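# Pull the curtain fully open with the mobile robot

## Task

Open the curtain all the way. The robot must not fall over or be left tilted; either of those means failure.

## Robot and tools

ROBOT. A LinearBot: an omnidirectional wheeled base with a column about 1.7 m high. A carriage rides the column (lift_m) and carries two identical six-joint arms, left and right, each with a two-finger gripper. Arm bases sit about 0.57 m + lift_m above the floor; carriage parts hang about 0.15 m below them. A hand reaches 0.78 m from its shoulder but only about 0.38 m below its arm base. The hand is about 0.16 m long and 0.1 m wide (0.14 m open). Parked joints 1-6: 0, 0.05, 0.05, 1.45, 0, 0; parked, the robot is about 0.85 m wide and 0.65 m long. Cameras: carriage_camera (fixed, forward, tilted about 20 degrees down), left_wrist_camera and right_wrist_camera (looking past the fingertips).

FRAMES. All positions are in metres. Base frame: origin on the floor below the base centre, x forward, y left, z up. left_hand and right_hand are reported in it, as the point between the finger pads; quat_wxyz gives hand orientation (hand z along the fingers, fingers open along hand y). base_odometry is in the odometry frame, which is the base frame at the start of the scene; it counts wheel turns only, so slip shows as travel, and heading (rad, left positive, -3.142 to 3.142) can drift a degree or two.

move. One action per call. Action keys: "base", "joints", optional "speeds", optional "min_time_s"; plus non-action keys "cameras" and "blocking". No action: it just reports state and images (and the scene number).
- base: exactly one relative offset from the base's last reported position, in the base frame: {"translate_m": d} forward positive, -2 to 2 m; {"strafe_m": d} left positive, -2 to 2 m; {"rotate_rad": d} counter-clockwise positive, -6.3 to 6.3 rad.
- joints: one flat object for both arms, keyed by name, each value an absolute target. lift_m 0 to 1 m. Per arm (left_ or right_ prefix): joint1_rad -2.617 to 3.054 (yaw about vertical, 0 forward, positive left); joint2_rad 0 to 3.141 (shoulder: 0 upper arm back and level, 1.57 vertical, 3.14 forward level); joint3_rad 0 to 3.141 (elbow, 0 folded, 3.14 straight); joint4_rad -1.57 to 1.57 (wrist pitch, positive lifts the fingertips); joint5_rad -1.57 to 1.57 (wrist yaw, positive turns fingertips to the right); joint6_rad -2.094 to 2.094 (roll about the fingers, positive clockwise seen from the forearm); gripper_m 0 to 0.093 (pad gap in m). Done tolerances: lift 0.004, j1 0.02, j2 0.105, j3 0.06, j4 0.04, j5 0.025, j6 0.02, gripper 0.004.
- speeds: top speed for this action only: translate_m and strafe_m 0.02-0.5 m/s, rotate_rad 0.05-1.57 rad/s, lift_m 0.08-0.27 m/s (default 0.25; others default to the maximum).
- min_time_s: 0.1-8 s, the shortest duration of each arm and gripper motion; too short makes the arm rush and overshoot. 2 s or more straightens the hand path somewhat.
- cameras: list from carriage_camera, left_wrist_camera, right_wrist_camera, or ["all"]; [] for none.
- blocking: true (default) waits for everything to stop; false returns in about 0.5 s while motion goes on. A later move overrides only the joints (or base) it names.
Out-of-range values are refused and unknown keys make a call invalid. Actions end after 14 s at most ("time_out").

RESULTS. The "move" line says "done" or the worst status. base_status and joint_status per motion: "moving", "done", "off_target" (stopped short, may still push), "contact_stop" or "time_out" (target dropped, held in place), "stopped", "not_followed" (arm target withheld because it would bring arms within millimetres of each other; the line "joint command not followed" appears), "limit_stop_at_motor_heat". on_its_own lists uncommanded actions. motor_effort is percent of maximum, bracket = peak of last action. Joint torques are in N m. A "pictures" line names the returned images in order. After a refused call or an unplanned stop, the remaining move, wait and finished_scene calls of that reply are skipped.

wait: {"seconds": 0 to 10, "cameras"}; ends early when running moves finish. stop: brakes all motions (the base coasts a little). zoom_image: {"camera", "region": [x0, y0, x1, y1]} in pixels of the latest 672x504 image, at most 504x504. read_manual: licence text only. finished_scene: {"scene": the current scene's number}; the curtain must stay open without the robot. Make no further calls in the same reply after ending the first scene.

CAUTIONS. The base stops on contact, but arms and grippers never do: a blocked arm keeps pressing, heats, and springs forward when freed. Reported hand positions often sit higher than reality, especially far out. Keep the carriage low and arms close when pulling; a pull on a held object or a drive away from it pitches the robot forward and can topple it, and so can repeating a drive after a contact_stop. A hand z that rises without a command signals a lean. Never let the two arms collide or squeeze each other. Stretched or loaded arms overheat (MOTOR HOT warning at 75 C, arm drops at 100 C for 30-60 s); park to cool. To release a grip, command a gap well above the reading. Avoid hard hits, slams, drops and releasing moving parts. If pinned after a stop, back off about 0.2 m the way you came.

Each tool is called after ">>>" as name(argument=value, ...), one argument or row to a line, values as JSON.

## Session

>>> move(
)

Scene clock: 0.00 s.
Joint torques (N m): no reading
base_odometry: x=+0.000 y=+0.000 heading=+0.000
base_status: not commanded
joint_positions: lift_m=+0.300 left_joint1_rad=-0.001 left_joint2_rad=+0.066 left_joint3_rad=+0.058 left_joint4_rad=+1.484 left_joint5_rad=+0.039 left_joint6_rad=+0.013 left_gripper_m=+0.09396 right_joint1_rad=+0.009 right_joint2_rad=+0.035 right_joint3_rad=+0.035 right_joint4_rad=+1.431 right_joint5_rad=+0.028 right_joint6_rad=-0.035 right_gripper_m=+0.09396
joint_status: not commanded
motor_effort: lift_m=+45 drive_wheels=+0
left_hand: x=+0.2428 y=+0.2947 z=+1.3012 quat_wxyz=(+0.999, +0.020, +0.047, +0.005) (m; base frame)
right_hand: x=+0.2529 y=-0.3061 z=+1.2936 quat_wxyz=(+0.997, +0.012, +0.070, -0.014) (m; base frame)
pictures: carriage_camera, left_wrist_camera, right_wrist_camera

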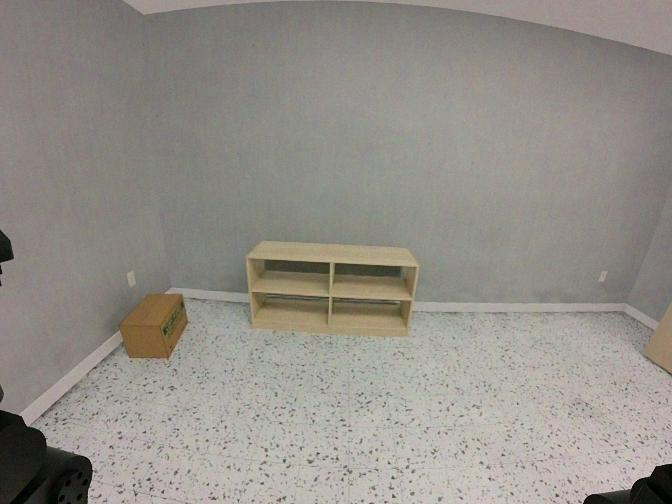

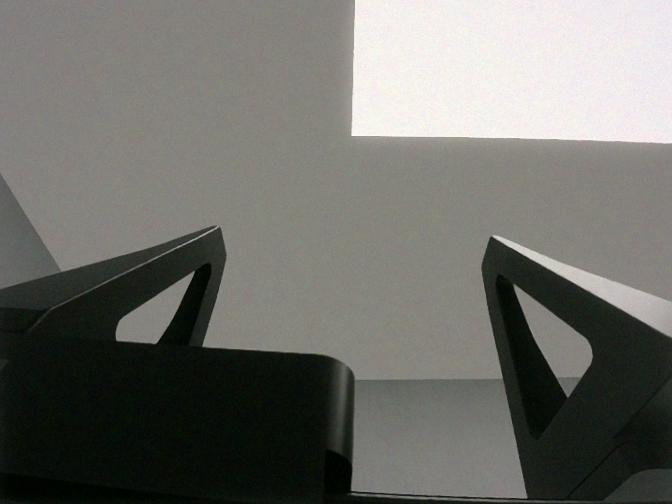

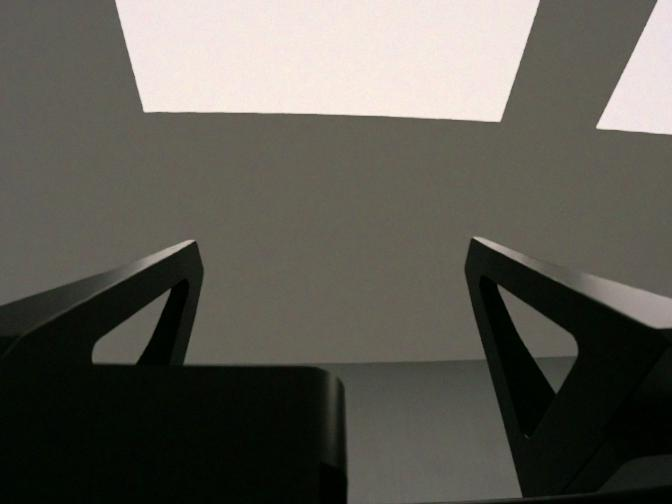

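>>> move(
  base={"rotate_rad": 1.57},
  cameras=["carriage_camera"],
)

>>> move(
  base={"rotate_rad": 1.57},
  cameras=["carriage_camera"],
)

>>> move(
  base={"rotate_rad": 1.57},
  cameras=["carriage_camera"],
)

Scene clock: 3.30 s.
Joint torques (N m): left_arm=[0.05 4.14 5.49 -0.27 0.07 -0.05] | right_arm=[0.24 3.99 7.41 -0.11 0.01 -0.09]
move: done
base_odometry: x=+0.000 y=+0.000 heading=+1.570
base_status: done
joint_positions: lift_m=+0.300 left_joint1_rad=-0.001 left_joint2_rad=+0.066 left_joint3_rad=+0.058 left_joint4_rad=+1.483 left_joint5_rad=+0.039 left_joint6_rad=+0.013 left_gripper_m=+0.09397 right_joint1_rad=+0.009 right_joint2_rad=+0.035 right_joint3_rad=+0.035 right_joint4_rad=+1.431 right_joint5_rad=+0.028 right_joint6_rad=-0.035 right_gripper_m=+0.09397
joint_status: not commanded
motor_effort: lift_m=+45(45) drive_wheels=+3(11)
left_hand: x=+0.2430 y=+0.2947 z=+1.3011 quat_wxyz=(+0.999, +0.020, +0.048, +0.005) (m; base frame)
right_hand: x=+0.2529 y=-0.3061 z=+1.2936 quat_wxyz=(+0.997, +0.012, +0.070, -0.014) (m; base frame)
pictures: carriage_camera

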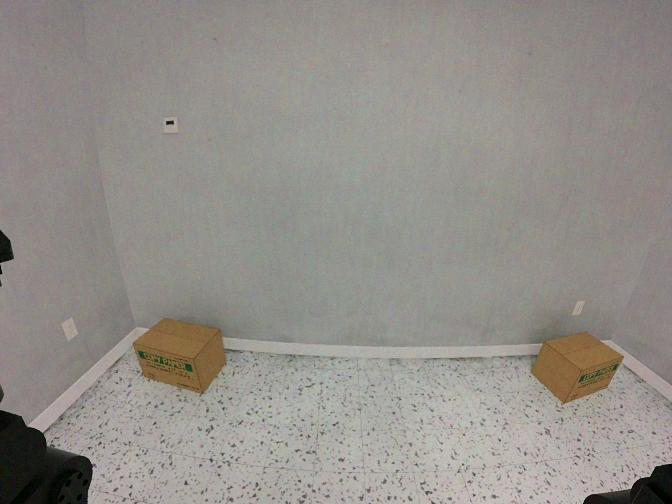

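Scene clock: 6.40 s.
Joint torques (N m): left_arm=[0.06 4.18 5.52 -0.27 0.08 -0.04] | right_arm=[0.13 3.95 7.1 -0.13 0 -0.1]
move: done
base_odometry: x=+0.000 y=+0.000 heading=+3.139
base_status: done
joint_positions: lift_m=+0.300 left_joint1_rad=-0.001 left_joint2_rad=+0.066 left_joint3_rad=+0.058 left_joint4_rad=+1.483 left_joint5_rad=+0.039 left_joint6_rad=+0.013 left_gripper_m=+0.09398 right_joint1_rad=+0.009 right_joint2_rad=+0.035 right_joint3_rad=+0.035 right_joint4_rad=+1.431 right_joint5_rad=+0.028 right_joint6_rad=-0.035 right_gripper_m=+0.09398
joint_status: not commanded
motor_effort: lift_m=+45(45) drive_wheels=+4(13)
left_hand: x=+0.2431 y=+0.2947 z=+1.3011 quat_wxyz=(+0.999, +0.020, +0.048, +0.005) (m; base frame)
right_hand: x=+0.2529 y=-0.3061 z=+1.2936 quat_wxyz=(+0.997, +0.012, +0.070, -0.014) (m; base frame)
pictures: carriage_camera

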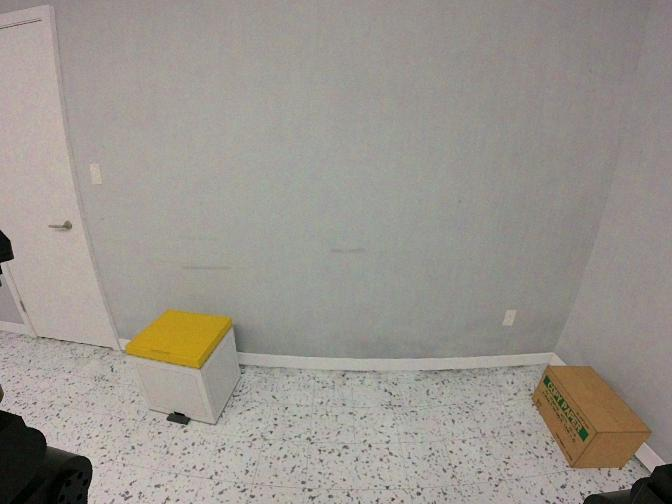

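Scene clock: 9.50 s.
Joint torques (N m): left_arm=[0.05 4.16 5.46 -0.26 0.08 -0.06] | right_arm=[0.05 3.88 7.28 -0.15 0.02 -0.08]
move: done
base_odometry: x=+0.000 y=+0.000 heading=-1.574
base_status: done
joint_positions: lift_m=+0.300 left_joint1_rad=-0.001 left_joint2_rad=+0.066 left_joint3_rad=+0.058 left_joint4_rad=+1.482 left_joint5_rad=+0.039 left_joint6_rad=+0.013 left_gripper_m=+0.09398 right_joint1_rad=+0.009 right_joint2_rad=+0.035 right_joint3_rad=+0.035 right_joint4_rad=+1.431 right_joint5_rad=+0.028 right_joint6_rad=-0.035 right_gripper_m=+0.09398
joint_status: not commanded
motor_effort: lift_m=+45(45) drive_wheels=+4(13)
left_hand: x=+0.2432 y=+0.2947 z=+1.3011 quat_wxyz=(+0.999, +0.020, +0.048, +0.005) (m; base frame)
right_hand: x=+0.2529 y=-0.3061 z=+1.2936 quat_wxyz=(+0.997, +0.012, +0.070, -0.014) (m; base frame)
pictures: carriage_camera

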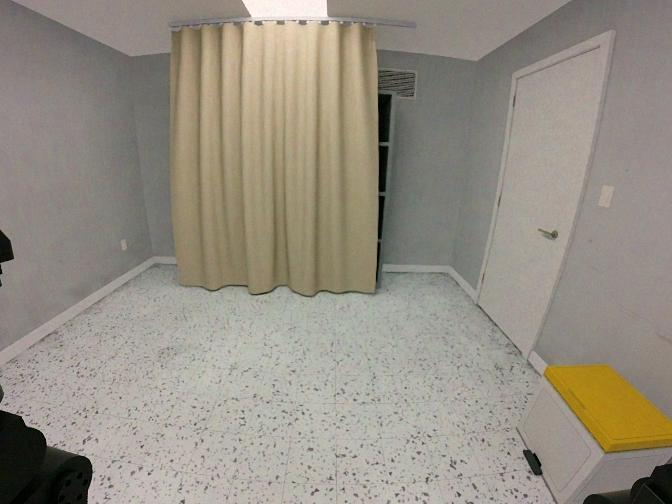

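>>> zoom_image(
  camera="carriage_camera",
  region=[150, 0, 430, 150],
)

>>> zoom_image(
  camera="carriage_camera",
  region=[150, 150, 430, 310],
)

Scaled by 1.800 from the camera's 672x504 image, which has a finer 960x720 frame.

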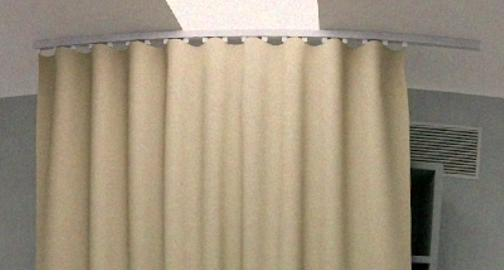

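Scaled by 1.800 from the camera's 672x504 image, which has a finer 960x720 frame.

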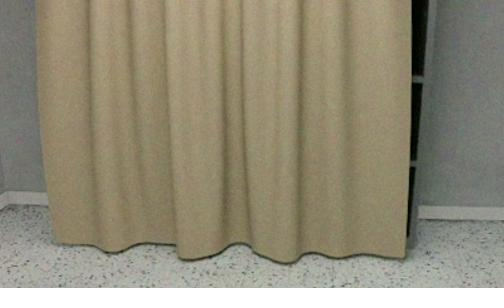

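>>> move(
  base={"translate_m": 1.2},
  joints={"lift_m": 0.6},
  cameras=["carriage_camera"],
)

Scene clock: 16.17 s.
Joint torques (N m): left_arm=[0.08 4.23 5.46 -0.26 0.08 -0.05] | right_arm=[0.2 3.99 7.42 -0.12 0.02 -0.09]
move: done
base_odometry: x=-0.003 y=-1.200 heading=-1.573
base_status: done
joint_positions: lift_m=+0.600 left_joint1_rad=-0.001 left_joint2_rad=+0.066 left_joint3_rad=+0.058 left_joint4_rad=+1.483 left_joint5_rad=+0.039 left_joint6_rad=+0.013 left_gripper_m=+0.09398 right_joint1_rad=+0.009 right_joint2_rad=+0.035 right_joint3_rad=+0.035 right_joint4_rad=+1.431 right_joint5_rad=+0.028 right_joint6_rad=-0.035 right_gripper_m=+0.09398
joint_status: all done
motor_effort: lift_m=+46(60) drive_wheels=-3(16)
left_hand: x=+0.2429 y=+0.2947 z=+1.6010 quat_wxyz=(+0.999, +0.020, +0.048, +0.005) (m; base frame)
right_hand: x=+0.2529 y=-0.3061 z=+1.5935 quat_wxyz=(+0.997, +0.012, +0.070, -0.014) (m; base frame)
pictures: carriage_camera
camera_calibration:
carriage_camera: T_world_to_cam=[[0.047901, -0.997879, 0.0440825, -0.0730272], [-0.323336, -0.0572477, -0.944551, 1.54231], [0.945071, 0.0309915, -0.325392, 0.379291], [0, 0, 0, 1]] pos_world=[0.143724, 0.00366656, 1.58343]

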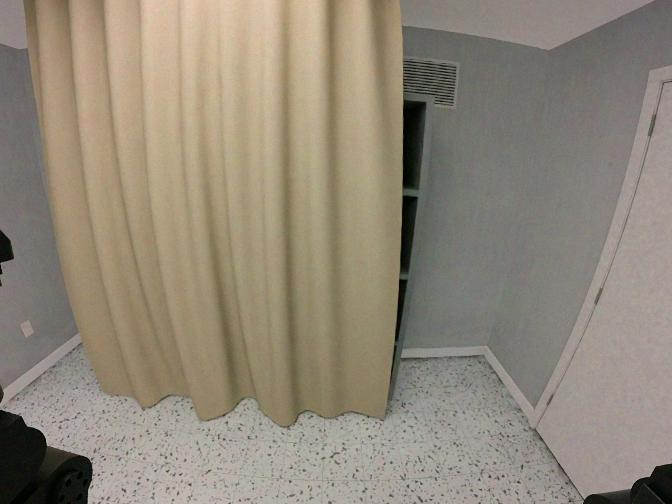

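>>> zoom_image(
  camera="carriage_camera",
  region=[340, 60, 480, 440],
)

Scaled by 1.326 from the camera's 672x504 image, which has a finer 960x720 frame.

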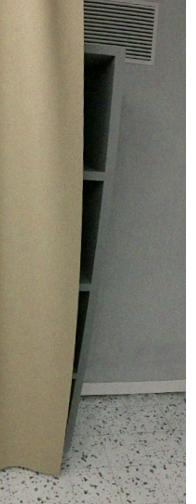

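>>> zoom_image(
  camera="carriage_camera",
  region=[360, 320, 440, 440],
)

>>> zoom_image(
  camera="carriage_camera",
  region=[370, 60, 470, 210],
)

Scaled by 4.200 from the camera's 672x504 image, which has a finer 960x720 frame.

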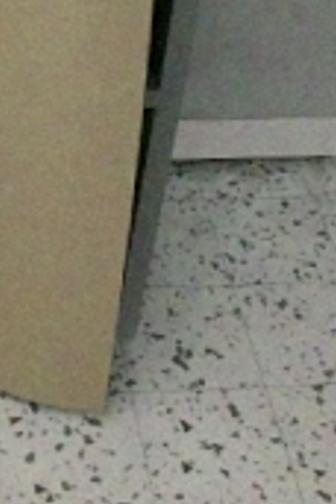

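Scaled by 3.360 from the camera's 672x504 image, which has a finer 960x720 frame.

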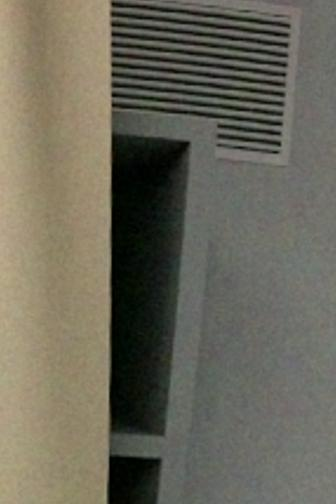

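>>> move(
  base={"strafe_m": -0.42},
  joints={"lift_m": 0.7, "right_joint1_rad": 0, "right_joint2_rad": 1.9, "right_joint3_rad": 1.4, "right_joint4_rad": 0.5, "right_joint5_rad": -1.45, "right_joint6_rad": 0, "right_gripper_m": 0.09},
  min_time_s=2,
  cameras=["carriage_camera", "right_wrist_camera"],
)

Scene clock: 22.83 s.
Joint torques (N m): left_arm=[0.01 4.22 5.49 -0.27 0.07 -0.05] | right_arm=[0.42 -7.35 11.77 1.2 -0.12 0.02]
move: done
base_odometry: x=-0.423 y=-1.199 heading=-1.573
base_status: done
joint_positions: lift_m=+0.700 left_joint1_rad=+0.000 left_joint2_rad=+0.066 left_joint3_rad=+0.058 left_joint4_rad=+1.484 left_joint5_rad=+0.039 left_joint6_rad=+0.013 left_gripper_m=+0.09398 right_joint1_rad=+0.000 right_joint2_rad=+1.877 right_joint3_rad=+1.369 right_joint4_rad=+0.519 right_joint5_rad=-1.436 right_joint6_rad=-0.013 right_gripper_m=+0.09007
joint_status: all done
motor_effort: lift_m=+47(58) drive_wheels=+0(12)
left_hand: x=+0.2428 y=+0.2948 z=+1.7010 quat_wxyz=(+0.999, +0.020, +0.047, +0.006) (m; base frame)
right_hand: x=+0.6576 y=-0.1293 z=+1.5647 quat_wxyz=(+0.538, -0.471, +0.527, +0.459) (m; base frame)
pictures: carriage_camera, right_wrist_camera
camera_calibration:
carriage_camera: T_world_to_cam=[[0.047901, -0.997879, 0.0440825, -0.0774354], [-0.323336, -0.0572477, -0.944551, 1.63676], [0.945071, 0.0309915, -0.325392, 0.411831], [0, 0, 0, 1]] pos_world=[0.143724, 0.00366656, 1.68343]
right_wrist_camera: T_world_to_cam=[[0.989586, -0.141704, 0.0252898, -0.709826], [-0.0604882, -0.568807, -0.820244, 1.25741], [0.130617, 0.810172, -0.571455, 1.04229], [0, 0, 0, 1]] pos_world=[0.642352, -0.229795, 1.64496]

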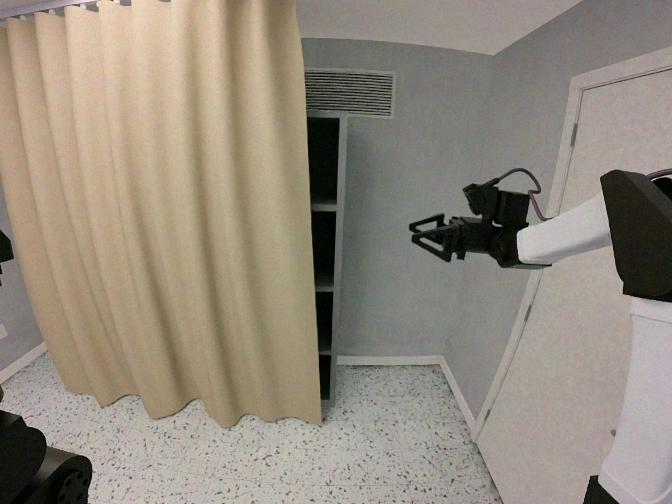

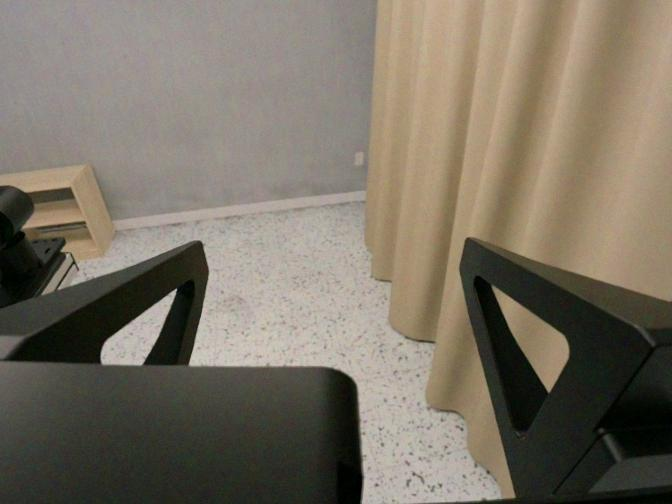

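>>> move(
  base={"translate_m": 0.6},
  speeds={"translate_m": 0.3},
  cameras=["carriage_camera", "right_wrist_camera"],
)

Scene clock: 26.57 s.
Joint torques (N m): left_arm=[-0.02 4.14 5.5 -0.26 0.08 -0.05] | right_arm=[0.1 -7.5 11.62 1.27 -0.11 0.04]
move: done
base_odometry: x=-0.424 y=-1.799 heading=-1.574
base_status: done
joint_positions: lift_m=+0.700 left_joint1_rad=+0.000 left_joint2_rad=+0.066 left_joint3_rad=+0.058 left_joint4_rad=+1.483 left_joint5_rad=+0.039 left_joint6_rad=+0.013 left_gripper_m=+0.09398 right_joint1_rad=+0.000 right_joint2_rad=+1.877 right_joint3_rad=+1.369 right_joint4_rad=+0.515 right_joint5_rad=-1.437 right_joint6_rad=-0.012 right_gripper_m=+0.09007
joint_status: not commanded
motor_effort: lift_m=+47(47) drive_wheels=+0(12)
left_hand: x=+0.2431 y=+0.2948 z=+1.7010 quat_wxyz=(+0.999, +0.020, +0.048, +0.006) (m; base frame)
right_hand: x=+0.6573 y=-0.1293 z=+1.5643 quat_wxyz=(+0.537, -0.470, +0.528, +0.461) (m; base frame)
pictures: carriage_camera, right_wrist_camera
camera_calibration:
carriage_camera: T_world_to_cam=[[0.047901, -0.997879, 0.0440825, -0.0774354], [-0.323336, -0.0572477, -0.944551, 1.63676], [0.945071, 0.0309915, -0.325392, 0.411831], [0, 0, 0, 1]] pos_world=[0.143724, 0.00366656, 1.68343]
right_wrist_camera: T_world_to_cam=[[0.989945, -0.139865, 0.0211243, -0.702993], [-0.0628739, -0.568865, -0.820024, 1.25825], [0.126709, 0.810451, -0.571939, 1.0454], [0, 0, 0, 1]] pos_world=[0.642573, -0.229795, 1.64455]

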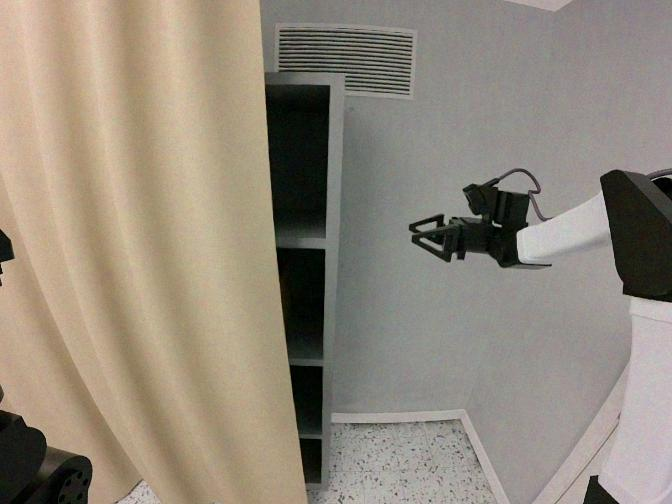

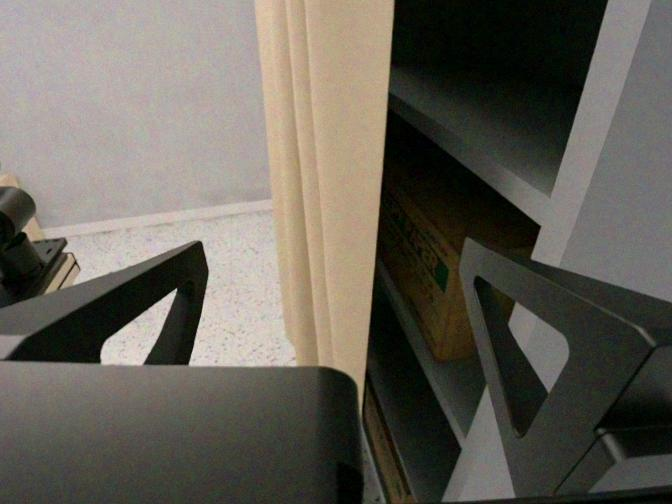

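>>> move(
  base={"translate_m": 0.09},
  speeds={"translate_m": 0.2},
)

>>> move(
  base={"strafe_m": 0.2},
  speeds={"strafe_m": 0.2},
  cameras=["carriage_camera", "right_wrist_camera"],
)

Scene clock: 28.67 s.
Joint torques (N m): left_arm=[0.01 4.18 5.49 -0.25 0.08 -0.06] | right_arm=[0.35 -7.41 11.64 1.29 -0.1 0.01]
move: done
base_odometry: x=-0.425 y=-1.889 heading=-1.574
base_status: done
joint_positions: lift_m=+0.700 left_joint1_rad=+0.000 left_joint2_rad=+0.066 left_joint3_rad=+0.058 left_joint4_rad=+1.481 left_joint5_rad=+0.039 left_joint6_rad=+0.013 left_gripper_m=+0.09398 right_joint1_rad=+0.000 right_joint2_rad=+1.877 right_joint3_rad=+1.370 right_joint4_rad=+0.513 right_joint5_rad=-1.438 right_joint6_rad=-0.012 right_gripper_m=+0.09007
joint_status: not commanded
motor_effort: lift_m=+47(47) drive_wheels=+4(12)
left_hand: x=+0.2435 y=+0.2948 z=+1.7010 quat_wxyz=(+0.999, +0.020, +0.049, +0.006) (m; base frame)
right_hand: x=+0.6572 y=-0.1293 z=+1.5644 quat_wxyz=(+0.537, -0.470, +0.528, +0.461) (m; base frame)
pictures: none

Scene clock: 30.77 s.
Joint torques (N m): left_arm=[0.06 4.18 5.52 -0.25 0.07 -0.04] | right_arm=[-0.03 -7.38 11.63 1.31 -0.09 0.02]
move: done
base_odometry: x=-0.225 y=-1.890 heading=-1.574
base_status: done
joint_positions: lift_m=+0.700 left_joint1_rad=+0.000 left_joint2_rad=+0.066 left_joint3_rad=+0.058 left_joint4_rad=+1.481 left_joint5_rad=+0.040 left_joint6_rad=+0.013 left_gripper_m=+0.09398 right_joint1_rad=+0.000 right_joint2_rad=+1.877 right_joint3_rad=+1.370 right_joint4_rad=+0.513 right_joint5_rad=-1.438 right_joint6_rad=-0.012 right_gripper_m=+0.09007
joint_status: not commanded
motor_effort: lift_m=+47(47) drive_wheels=+0(13)
left_hand: x=+0.2435 y=+0.2947 z=+1.7010 quat_wxyz=(+0.999, +0.020, +0.049, +0.005) (m; base frame)
right_hand: x=+0.6571 y=-0.1289 z=+1.5644 quat_wxyz=(+0.536, -0.470, +0.528, +0.461) (m; base frame)
pictures: carriage_camera, right_wrist_camera
camera_calibration:
carriage_camera: T_world_to_cam=[[0.047901, -0.997879, 0.0440825, -0.0774354], [-0.323336, -0.0572477, -0.944551, 1.63676], [0.945071, 0.0309915, -0.325392, 0.411831], [0, 0, 0, 1]] pos_world=[0.143724, 0.00366656, 1.68343]
right_wrist_camera: T_world_to_cam=[[0.990131, -0.138715, 0.0199726, -0.701008], [-0.0631583, -0.568882, -0.81999, 1.25877], [0.125107, 0.810636, -0.572029, 1.0464], [0, 0, 0, 1]] pos_world=[0.64268, -0.229395, 1.64475]

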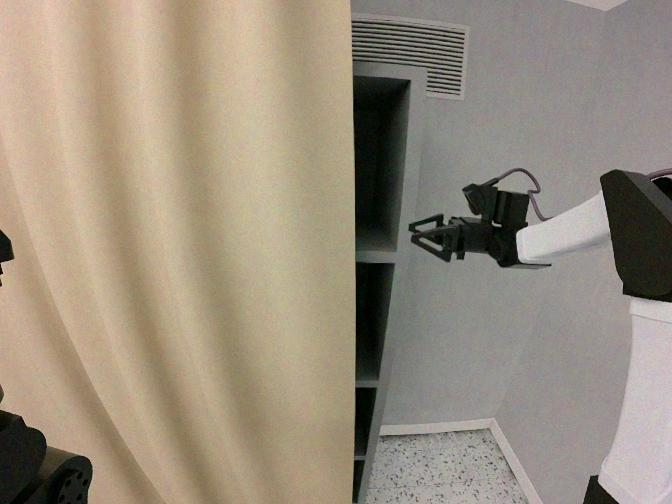

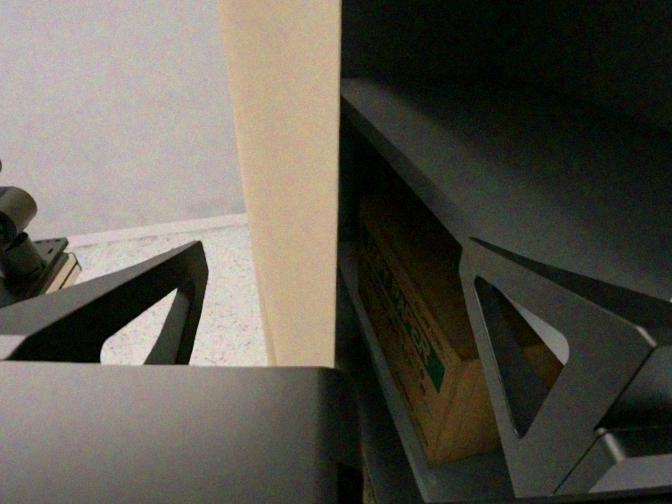

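>>> move(
  base={"strafe_m": 0.155},
  speeds={"strafe_m": 0.15},
  cameras=["carriage_camera", "right_wrist_camera"],
)

Scene clock: 32.93 s.
Joint torques (N m): left_arm=[0.02 4.18 5.53 -0.24 0.07 -0.04] | right_arm=[0.18 -7.49 11.45 1.25 -0.08 0.05]
move: done
base_odometry: x=-0.070 y=-1.891 heading=-1.574
base_status: done
joint_positions: lift_m=+0.700 left_joint1_rad=-0.001 left_joint2_rad=+0.066 left_joint3_rad=+0.058 left_joint4_rad=+1.481 left_joint5_rad=+0.040 left_joint6_rad=+0.013 left_gripper_m=+0.09398 right_joint1_rad=+0.000 right_joint2_rad=+1.877 right_joint3_rad=+1.370 right_joint4_rad=+0.513 right_joint5_rad=-1.438 right_joint6_rad=-0.012 right_gripper_m=+0.09007
joint_status: not commanded
motor_effort: lift_m=+47(47) drive_wheels=-1(13)
left_hand: x=+0.2435 y=+0.2947 z=+1.7010 quat_wxyz=(+0.999, +0.020, +0.049, +0.005) (m; base frame)
right_hand: x=+0.6572 y=-0.1291 z=+1.5644 quat_wxyz=(+0.536, -0.470, +0.528, +0.461) (m; base frame)
pictures: carriage_camera, right_wrist_camera
camera_calibration:
carriage_camera: T_world_to_cam=[[0.047901, -0.997879, 0.0440825, -0.0774354], [-0.323336, -0.0572477, -0.944551, 1.63676], [0.945071, 0.0309915, -0.325392, 0.411831], [0, 0, 0, 1]] pos_world=[0.143724, 0.00366656, 1.68343]
right_wrist_camera: T_world_to_cam=[[0.99008, -0.139079, 0.0199876, -0.70111], [-0.0633595, -0.568886, -0.819972, 1.25876], [0.125412, 0.810572, -0.572054, 1.04639], [0, 0, 0, 1]] pos_world=[0.64268, -0.229595, 1.64475]

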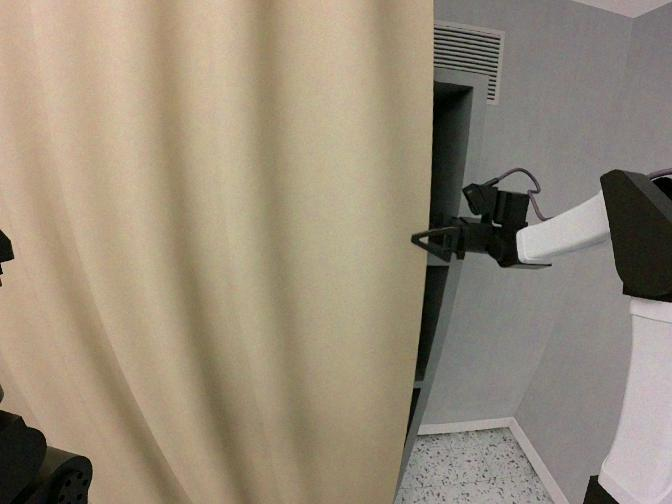

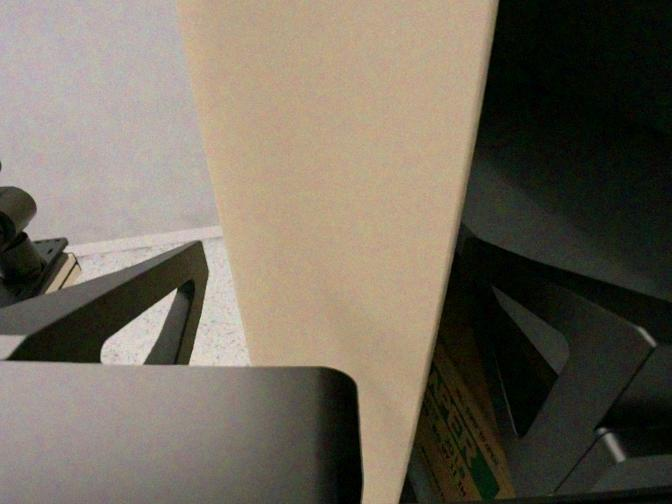

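>>> move(
  joints={"right_gripper_m": 0.0},
  min_time_s=2,
  cameras=["carriage_camera", "right_wrist_camera"],
)

Scene clock: 35.40 s.
Joint torques (N m): left_arm=[0.08 4.21 5.5 -0.25 0.07 -0.05] | right_arm=[0.18 -7.3 11.66 1.28 -0.11 0.02]
move: done
base_odometry: x=-0.070 y=-1.891 heading=-1.574
base_status: not commanded
joint_positions: lift_m=+0.700 left_joint1_rad=-0.001 left_joint2_rad=+0.066 left_joint3_rad=+0.058 left_joint4_rad=+1.481 left_joint5_rad=+0.040 left_joint6_rad=+0.013 left_gripper_m=+0.09398 right_joint1_rad=+0.000 right_joint2_rad=+1.877 right_joint3_rad=+1.370 right_joint4_rad=+0.513 right_joint5_rad=-1.438 right_joint6_rad=-0.012 right_gripper_m=+0.00085
joint_status: all done
motor_effort: lift_m=+47(47) drive_wheels=+0(1)
left_hand: x=+0.2435 y=+0.2947 z=+1.7010 quat_wxyz=(+0.999, +0.020, +0.049, +0.005) (m; base frame)
right_hand: x=+0.6572 y=-0.1291 z=+1.5644 quat_wxyz=(+0.536, -0.470, +0.528, +0.461) (m; base frame)
pictures: carriage_camera, right_wrist_camera
camera_calibration:
carriage_camera: T_world_to_cam=[[0.047901, -0.997879, 0.0440825, -0.0774354], [-0.323336, -0.0572477, -0.944551, 1.63676], [0.945071, 0.0309915, -0.325392, 0.411831], [0, 0, 0, 1]] pos_world=[0.143724, 0.00366656, 1.68343]
right_wrist_camera: T_world_to_cam=[[0.99008, -0.139079, 0.0199876, -0.70111], [-0.0633595, -0.568886, -0.819972, 1.25876], [0.125412, 0.810572, -0.572054, 1.04639], [0, 0, 0, 1]] pos_world=[0.64268, -0.229595, 1.64475]

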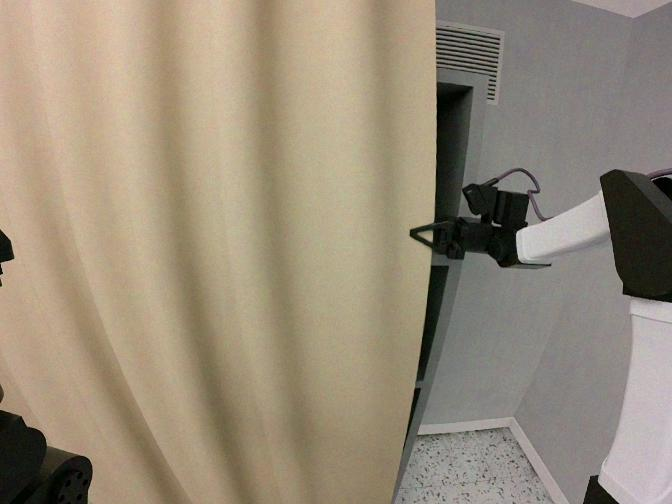

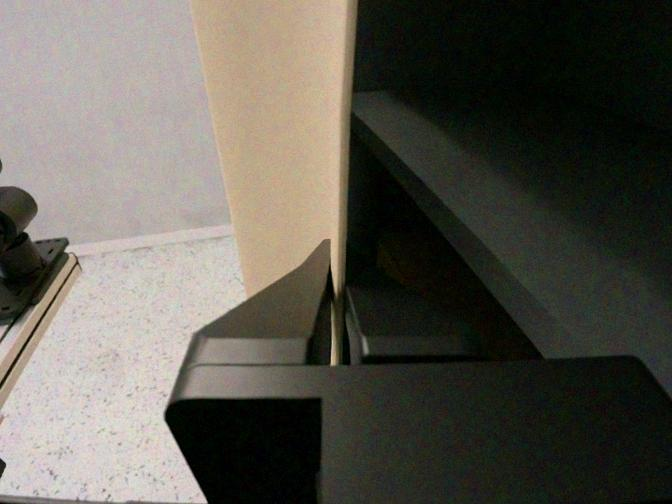

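>>> move(
  base={"strafe_m": 0.5},
  speeds={"strafe_m": 0.12},
  cameras=["carriage_camera", "right_wrist_camera"],
)

Scene clock: 40.50 s.
Joint torques (N m): left_arm=[0.08 4.12 5.53 -0.25 0.09 -0.06] | right_arm=[0.88 -7.46 9.94 1.17 -0.07 0.02]
move: done
base_odometry: x=+0.430 y=-1.893 heading=-1.575
base_status: done
joint_positions: lift_m=+0.700 left_joint1_rad=-0.001 left_joint2_rad=+0.066 left_joint3_rad=+0.058 left_joint4_rad=+1.481 left_joint5_rad=+0.040 left_joint6_rad=+0.013 left_gripper_m=+0.09398 right_joint1_rad=-0.008 right_joint2_rad=+1.877 right_joint3_rad=+1.388 right_joint4_rad=+0.524 right_joint5_rad=-1.438 right_joint6_rad=-0.010 right_gripper_m=+0.00085
joint_status: not commanded
motor_effort: lift_m=+47(47) drive_wheels=+2(11)
left_hand: x=+0.2435 y=+0.2947 z=+1.7010 quat_wxyz=(+0.999, +0.020, +0.049, +0.005) (m; base frame)
right_hand: x=+0.6596 y=-0.1325 z=+1.5718 quat_wxyz=(+0.545, -0.474, +0.522, +0.453) (m; base frame)
pictures: carriage_camera, right_wrist_camera
camera_calibration:
carriage_camera: T_world_to_cam=[[0.047901, -0.997879, 0.0440825, -0.0774354], [-0.323336, -0.0572477, -0.944551, 1.63676], [0.945071, 0.0309915, -0.325392, 0.411831], [0, 0, 0, 1]] pos_world=[0.143724, 0.00366656, 1.68343]
right_wrist_camera: T_world_to_cam=[[0.988087, -0.146609, 0.0467906, -0.745929], [-0.0454121, -0.56827, -0.821588, 1.2538], [0.147042, 0.809676, -0.568158, 1.03255], [0, 0, 0, 1]] pos_world=[0.642152, -0.232897, 1.65166]

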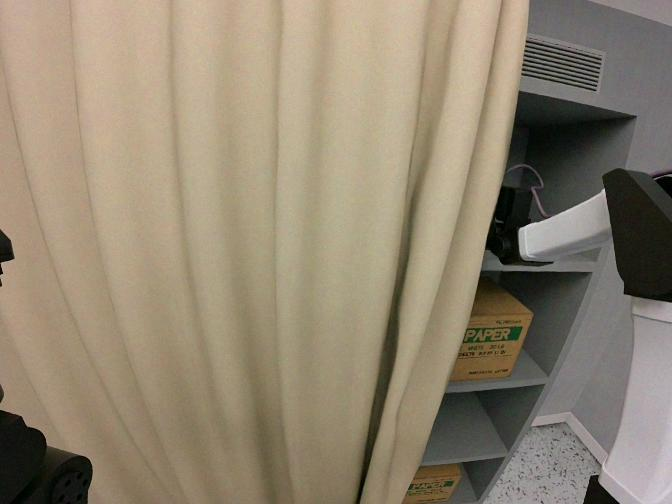

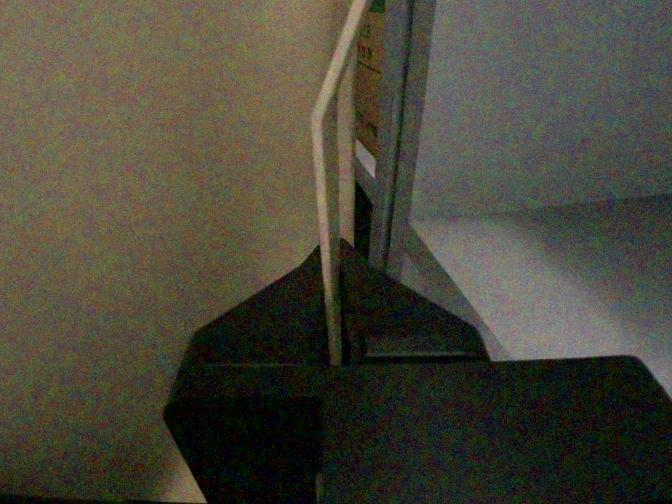

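>>> move(
  base={"strafe_m": 0.5},
  speeds={"strafe_m": 0.12},
  cameras=["carriage_camera", "right_wrist_camera"],
)

Scene clock: 45.57 s.
Joint torques (N m): left_arm=[0.06 4.11 5.48 -0.25 0.08 -0.06] | right_arm=[1.88 -7.39 8.27 0.8 -0.05 0.02]
move: done
base_odometry: x=+0.930 y=-1.895 heading=-1.575
base_status: done
joint_positions: lift_m=+0.700 left_joint1_rad=+0.000 left_joint2_rad=+0.066 left_joint3_rad=+0.058 left_joint4_rad=+1.481 left_joint5_rad=+0.040 left_joint6_rad=+0.013 left_gripper_m=+0.09398 right_joint1_rad=-0.017 right_joint2_rad=+1.877 right_joint3_rad=+1.404 right_joint4_rad=+0.562 right_joint5_rad=-1.438 right_joint6_rad=-0.009 right_gripper_m=+0.00085
joint_status: not commanded
motor_effort: lift_m=+47(47) drive_wheels=+2(11)
left_hand: x=+0.2435 y=+0.2947 z=+1.7010 quat_wxyz=(+0.999, +0.020, +0.049, +0.005) (m; base frame)
right_hand: x=+0.6619 y=-0.1369 z=+1.5808 quat_wxyz=(+0.561, -0.484, +0.510, +0.437) (m; base frame)
pictures: carriage_camera, right_wrist_camera
camera_calibration:
carriage_camera: T_world_to_cam=[[0.047901, -0.997879, 0.0440825, -0.0774354], [-0.323336, -0.0572477, -0.944551, 1.63676], [0.945071, 0.0309915, -0.325392, 0.411831], [0, 0, 0, 1]] pos_world=[0.143724, 0.00366656, 1.68343]
right_wrist_camera: T_world_to_cam=[[0.982709, -0.156398, 0.0991098, -0.829713], [-0.0075121, -0.568512, -0.822641, 1.23537], [0.185004, 0.807672, -0.559857, 1.00233], [0, 0, 0, 1]] pos_world=[0.639211, -0.236995, 1.65966]

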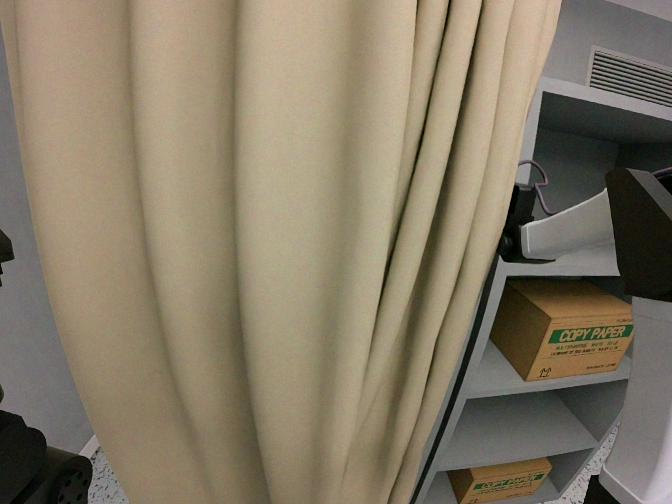

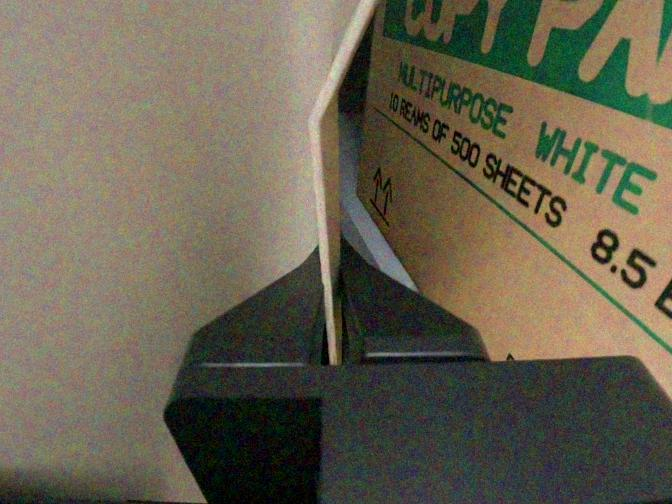

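>>> move(
  base={"strafe_m": 0.25},
  speeds={"strafe_m": 0.1},
  cameras=["carriage_camera", "right_wrist_camera"],
)

Scene clock: 49.00 s.
Joint torques (N m): left_arm=[0.03 4.15 5.5 -0.25 0.08 -0.04] | right_arm=[2.19 -7.42 7.38 0.66 0 0.01]
move: done
base_odometry: x=+1.180 y=-1.896 heading=-1.575
base_status: done
joint_positions: lift_m=+0.700 left_joint1_rad=-0.001 left_joint2_rad=+0.066 left_joint3_rad=+0.058 left_joint4_rad=+1.481 left_joint5_rad=+0.040 left_joint6_rad=+0.013 left_gripper_m=+0.09398 right_joint1_rad=-0.022 right_joint2_rad=+1.877 right_joint3_rad=+1.412 right_joint4_rad=+0.574 right_joint5_rad=-1.438 right_joint6_rad=-0.009 right_gripper_m=+0.00085
joint_status: not commanded
motor_effort: lift_m=+47(47) drive_wheels=+3(12)
left_hand: x=+0.2435 y=+0.2947 z=+1.7010 quat_wxyz=(+0.999, +0.020, +0.049, +0.005) (m; base frame)
right_hand: x=+0.6629 y=-0.1391 z=+1.5847 quat_wxyz=(+0.567, -0.487, +0.506, +0.431) (m; base frame)
pictures: carriage_camera, right_wrist_camera
camera_calibration:
carriage_camera: T_world_to_cam=[[0.047901, -0.997879, 0.0440825, -0.0774354], [-0.323336, -0.0572477, -0.944551, 1.63676], [0.945071, 0.0309915, -0.325392, 0.411831], [0, 0, 0, 1]] pos_world=[0.143724, 0.00366656, 1.68343]
right_wrist_camera: T_world_to_cam=[[0.979774, -0.161145, 0.11864, -0.861144], [0.00603739, -0.568806, -0.822449, 1.22793], [0.200017, 0.806531, -0.556329, 0.99039], [0, 0, 0, 1]] pos_world=[0.638219, -0.239093, 1.66306]

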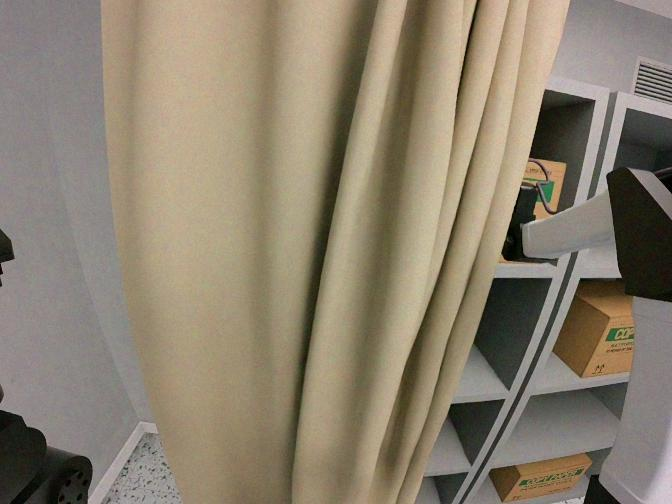

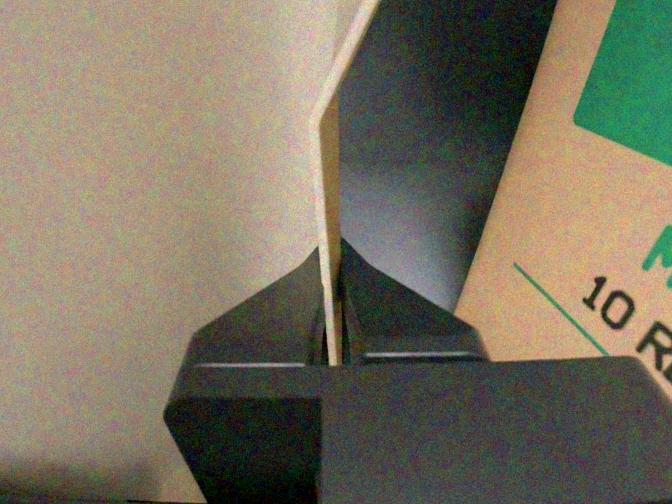

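>>> move(
  base={"strafe_m": 0.2},
  speeds={"strafe_m": 0.1},
  cameras=["carriage_camera", "right_wrist_camera"],
)

Scene clock: 51.97 s.
Joint torques (N m): left_arm=[-0.01 4.18 5.53 -0.25 0.07 -0.06] | right_arm=[2.76 -7.09 6.65 0.47 0 0]
move: done
base_odometry: x=+1.380 y=-1.897 heading=-1.575
base_status: done
joint_positions: lift_m=+0.700 left_joint1_rad=+0.000 left_joint2_rad=+0.066 left_joint3_rad=+0.058 left_joint4_rad=+1.481 left_joint5_rad=+0.040 left_joint6_rad=+0.013 left_gripper_m=+0.09398 right_joint1_rad=-0.028 right_joint2_rad=+1.876 right_joint3_rad=+1.419 right_joint4_rad=+0.591 right_joint5_rad=-1.438 right_joint6_rad=-0.009 right_gripper_m=+0.00085
joint_status: not commanded
motor_effort: lift_m=+47(47) drive_wheels=+3(12)
left_hand: x=+0.2435 y=+0.2947 z=+1.7010 quat_wxyz=(+0.999, +0.020, +0.049, +0.005) (m; base frame)
right_hand: x=+0.6637 y=-0.1416 z=+1.5891 quat_wxyz=(+0.574, -0.491, +0.500, +0.423) (m; base frame)
pictures: carriage_camera, right_wrist_camera
camera_calibration:
carriage_camera: T_world_to_cam=[[0.047901, -0.997879, 0.0440825, -0.0774354], [-0.323336, -0.0572477, -0.944551, 1.63676], [0.945071, 0.0309915, -0.325392, 0.411831], [0, 0, 0, 1]] pos_world=[0.143724, 0.00366656, 1.68343]
right_wrist_camera: T_world_to_cam=[[0.975594, -0.166644, 0.142992, -0.899574], [0.0231745, -0.56942, -0.82172, 1.21751], [0.218357, 0.804979, -0.551661, 0.975002], [0, 0, 0, 1]] pos_world=[0.636504, -0.241489, 1.66696]

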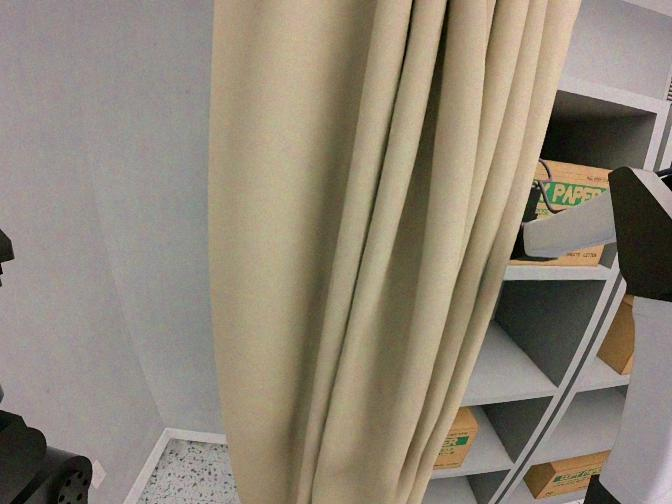

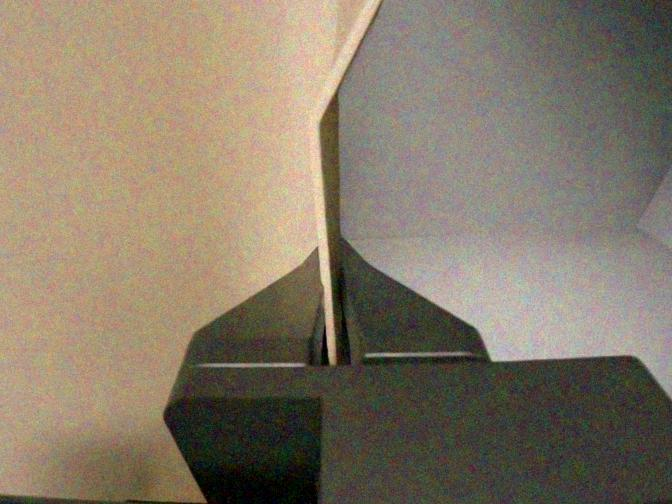

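>>> move(
  base={"strafe_m": 0.15},
  speeds={"strafe_m": 0.08},
  cameras=["carriage_camera", "right_wrist_camera"],
)

Scene clock: 54.73 s.
Joint torques (N m): left_arm=[0.02 4.21 5.49 -0.25 0.07 -0.05] | right_arm=[3 -6.91 6.93 0.47 -0.02 0.02]
move: done
base_odometry: x=+1.530 y=-1.898 heading=-1.575
base_status: done
joint_positions: lift_m=+0.700 left_joint1_rad=+0.000 left_joint2_rad=+0.066 left_joint3_rad=+0.058 left_joint4_rad=+1.481 left_joint5_rad=+0.040 left_joint6_rad=+0.013 left_gripper_m=+0.09398 right_joint1_rad=-0.031 right_joint2_rad=+1.871 right_joint3_rad=+1.419 right_joint4_rad=+0.594 right_joint5_rad=-1.438 right_joint6_rad=-0.008 right_gripper_m=+0.00085
joint_status: not commanded
motor_effort: lift_m=+47(47) drive_wheels=+3(10)
left_hand: x=+0.2435 y=+0.2947 z=+1.7010 quat_wxyz=(+0.999, +0.020, +0.049, +0.005) (m; base frame)
right_hand: x=+0.6632 y=-0.1430 z=+1.5914 quat_wxyz=(+0.577, -0.492, +0.499, +0.420) (m; base frame)
pictures: carriage_camera, right_wrist_camera
camera_calibration:
carriage_camera: T_world_to_cam=[[0.047901, -0.997879, 0.0440825, -0.0774354], [-0.323336, -0.0572477, -0.944551, 1.63676], [0.945071, 0.0309915, -0.325392, 0.411831], [0, 0, 0, 1]] pos_world=[0.143724, 0.00366656, 1.68343]
right_wrist_camera: T_world_to_cam=[[0.974009, -0.169668, 0.150065, -0.910302], [0.0273481, -0.569576, -0.821484, 1.2155], [0.224853, 0.804237, -0.550132, 0.970558], [0, 0, 0, 1]] pos_world=[0.635168, -0.242688, 1.66905]

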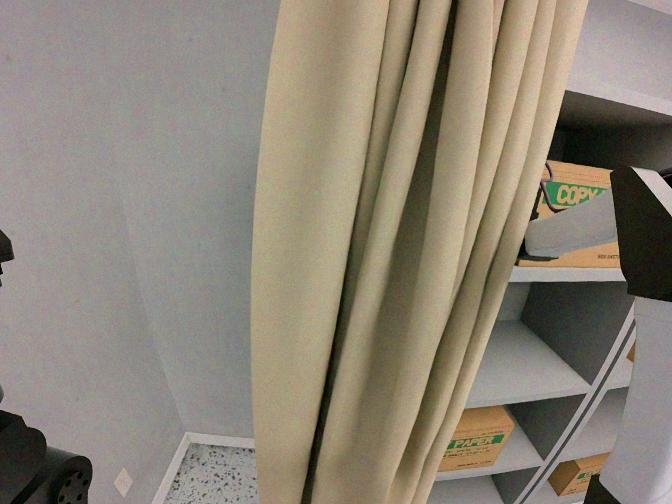

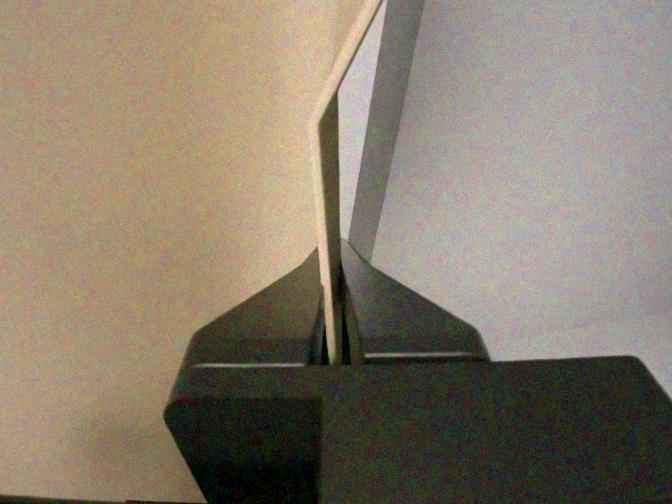

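>>> move(
  base={"strafe_m": 0.12},
  speeds={"strafe_m": 0.08},
  cameras=["carriage_camera"],
)

>>> move(
  base={"strafe_m": 0.1},
  speeds={"strafe_m": 0.08},
  cameras=["carriage_camera"],
)

Scene clock: 57.07 s.
Joint torques (N m): left_arm=[0.01 4.15 5.52 -0.24 0.08 -0.05] | right_arm=[4.14 -5.15 5.23 0.24 0.06 -0.05]
move: done
base_odometry: x=+1.650 y=-1.899 heading=-1.576
base_status: done
joint_positions: lift_m=+0.700 left_joint1_rad=+0.000 left_joint2_rad=+0.066 left_joint3_rad=+0.058 left_joint4_rad=+1.481 left_joint5_rad=+0.040 left_joint6_rad=+0.013 left_gripper_m=+0.09398 right_joint1_rad=-0.044 right_joint2_rad=+1.853 right_joint3_rad=+1.435 right_joint4_rad=+0.616 right_joint5_rad=-1.437 right_joint6_rad=-0.001 right_gripper_m=+0.00085
joint_status: not commanded
motor_effort: lift_m=+47(47) drive_wheels=+3(11)
left_hand: x=+0.2435 y=+0.2947 z=+1.7010 quat_wxyz=(+0.999, +0.020, +0.049, +0.006) (m; base frame)
right_hand: x=+0.6613 y=-0.1486 z=+1.6068 quat_wxyz=(+0.591, -0.499, +0.488, +0.404) (m; base frame)
pictures: carriage_camera
camera_calibration:
carriage_camera: T_world_to_cam=[[0.047901, -0.997879, 0.0440825, -0.0774354], [-0.323336, -0.0572477, -0.944551, 1.63676], [0.945071, 0.0309915, -0.325392, 0.411831], [0, 0, 0, 1]] pos_world=[0.143724, 0.00366656, 1.68343]

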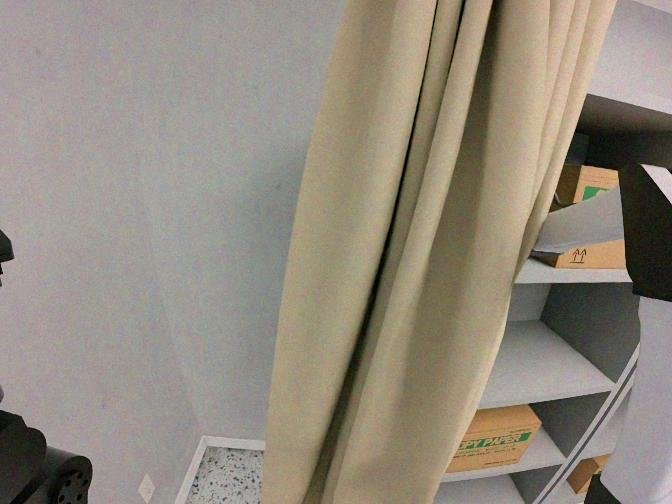

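Scene clock: 58.93 s.
Joint torques (N m): left_arm=[-0.01 4.19 5.49 -0.25 0.07 -0.04] | right_arm=[7.39 -2.5 3.08 -0.15 -0.44 -0.34]
move: done
base_odometry: x=+1.750 y=-1.899 heading=-1.576
base_status: done
joint_positions: lift_m=+0.700 left_joint1_rad=+0.000 left_joint2_rad=+0.066 left_joint3_rad=+0.058 left_joint4_rad=+1.481 left_joint5_rad=+0.040 left_joint6_rad=+0.013 left_gripper_m=+0.09398 right_joint1_rad=-0.080 right_joint2_rad=+1.821 right_joint3_rad=+1.454 right_joint4_rad=+0.655 right_joint5_rad=-1.389 right_joint6_rad=+0.028 right_gripper_m=+0.00084
joint_status: not commanded
motor_effort: lift_m=+47(47) drive_wheels=+5(10)
left_hand: x=+0.2435 y=+0.2947 z=+1.7010 quat_wxyz=(+0.999, +0.020, +0.049, +0.006) (m; base frame)
right_hand: x=+0.6662 y=-0.1657 z=+1.6327 quat_wxyz=(+0.625, -0.487, +0.487, +0.367) (m; base frame)
pictures: carriage_camera
camera_calibration:
carriage_camera: T_world_to_cam=[[0.047901, -0.997879, 0.0440825, -0.0774354], [-0.323336, -0.0572477, -0.944551, 1.63676], [0.945071, 0.0309915, -0.325392, 0.411831], [0, 0, 0, 1]] pos_world=[0.143724, 0.00366656, 1.68343]

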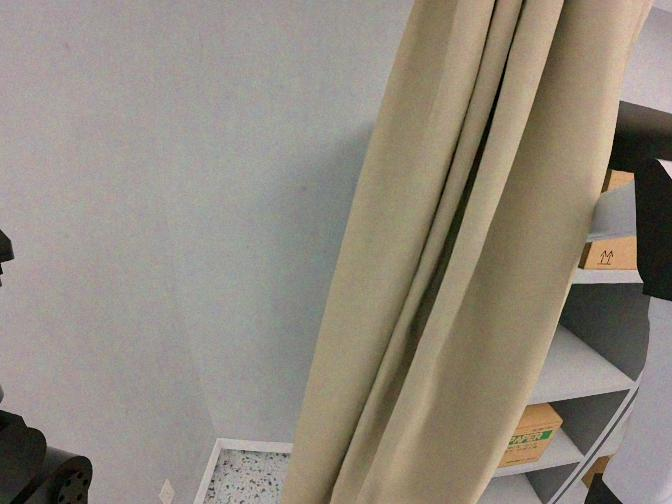

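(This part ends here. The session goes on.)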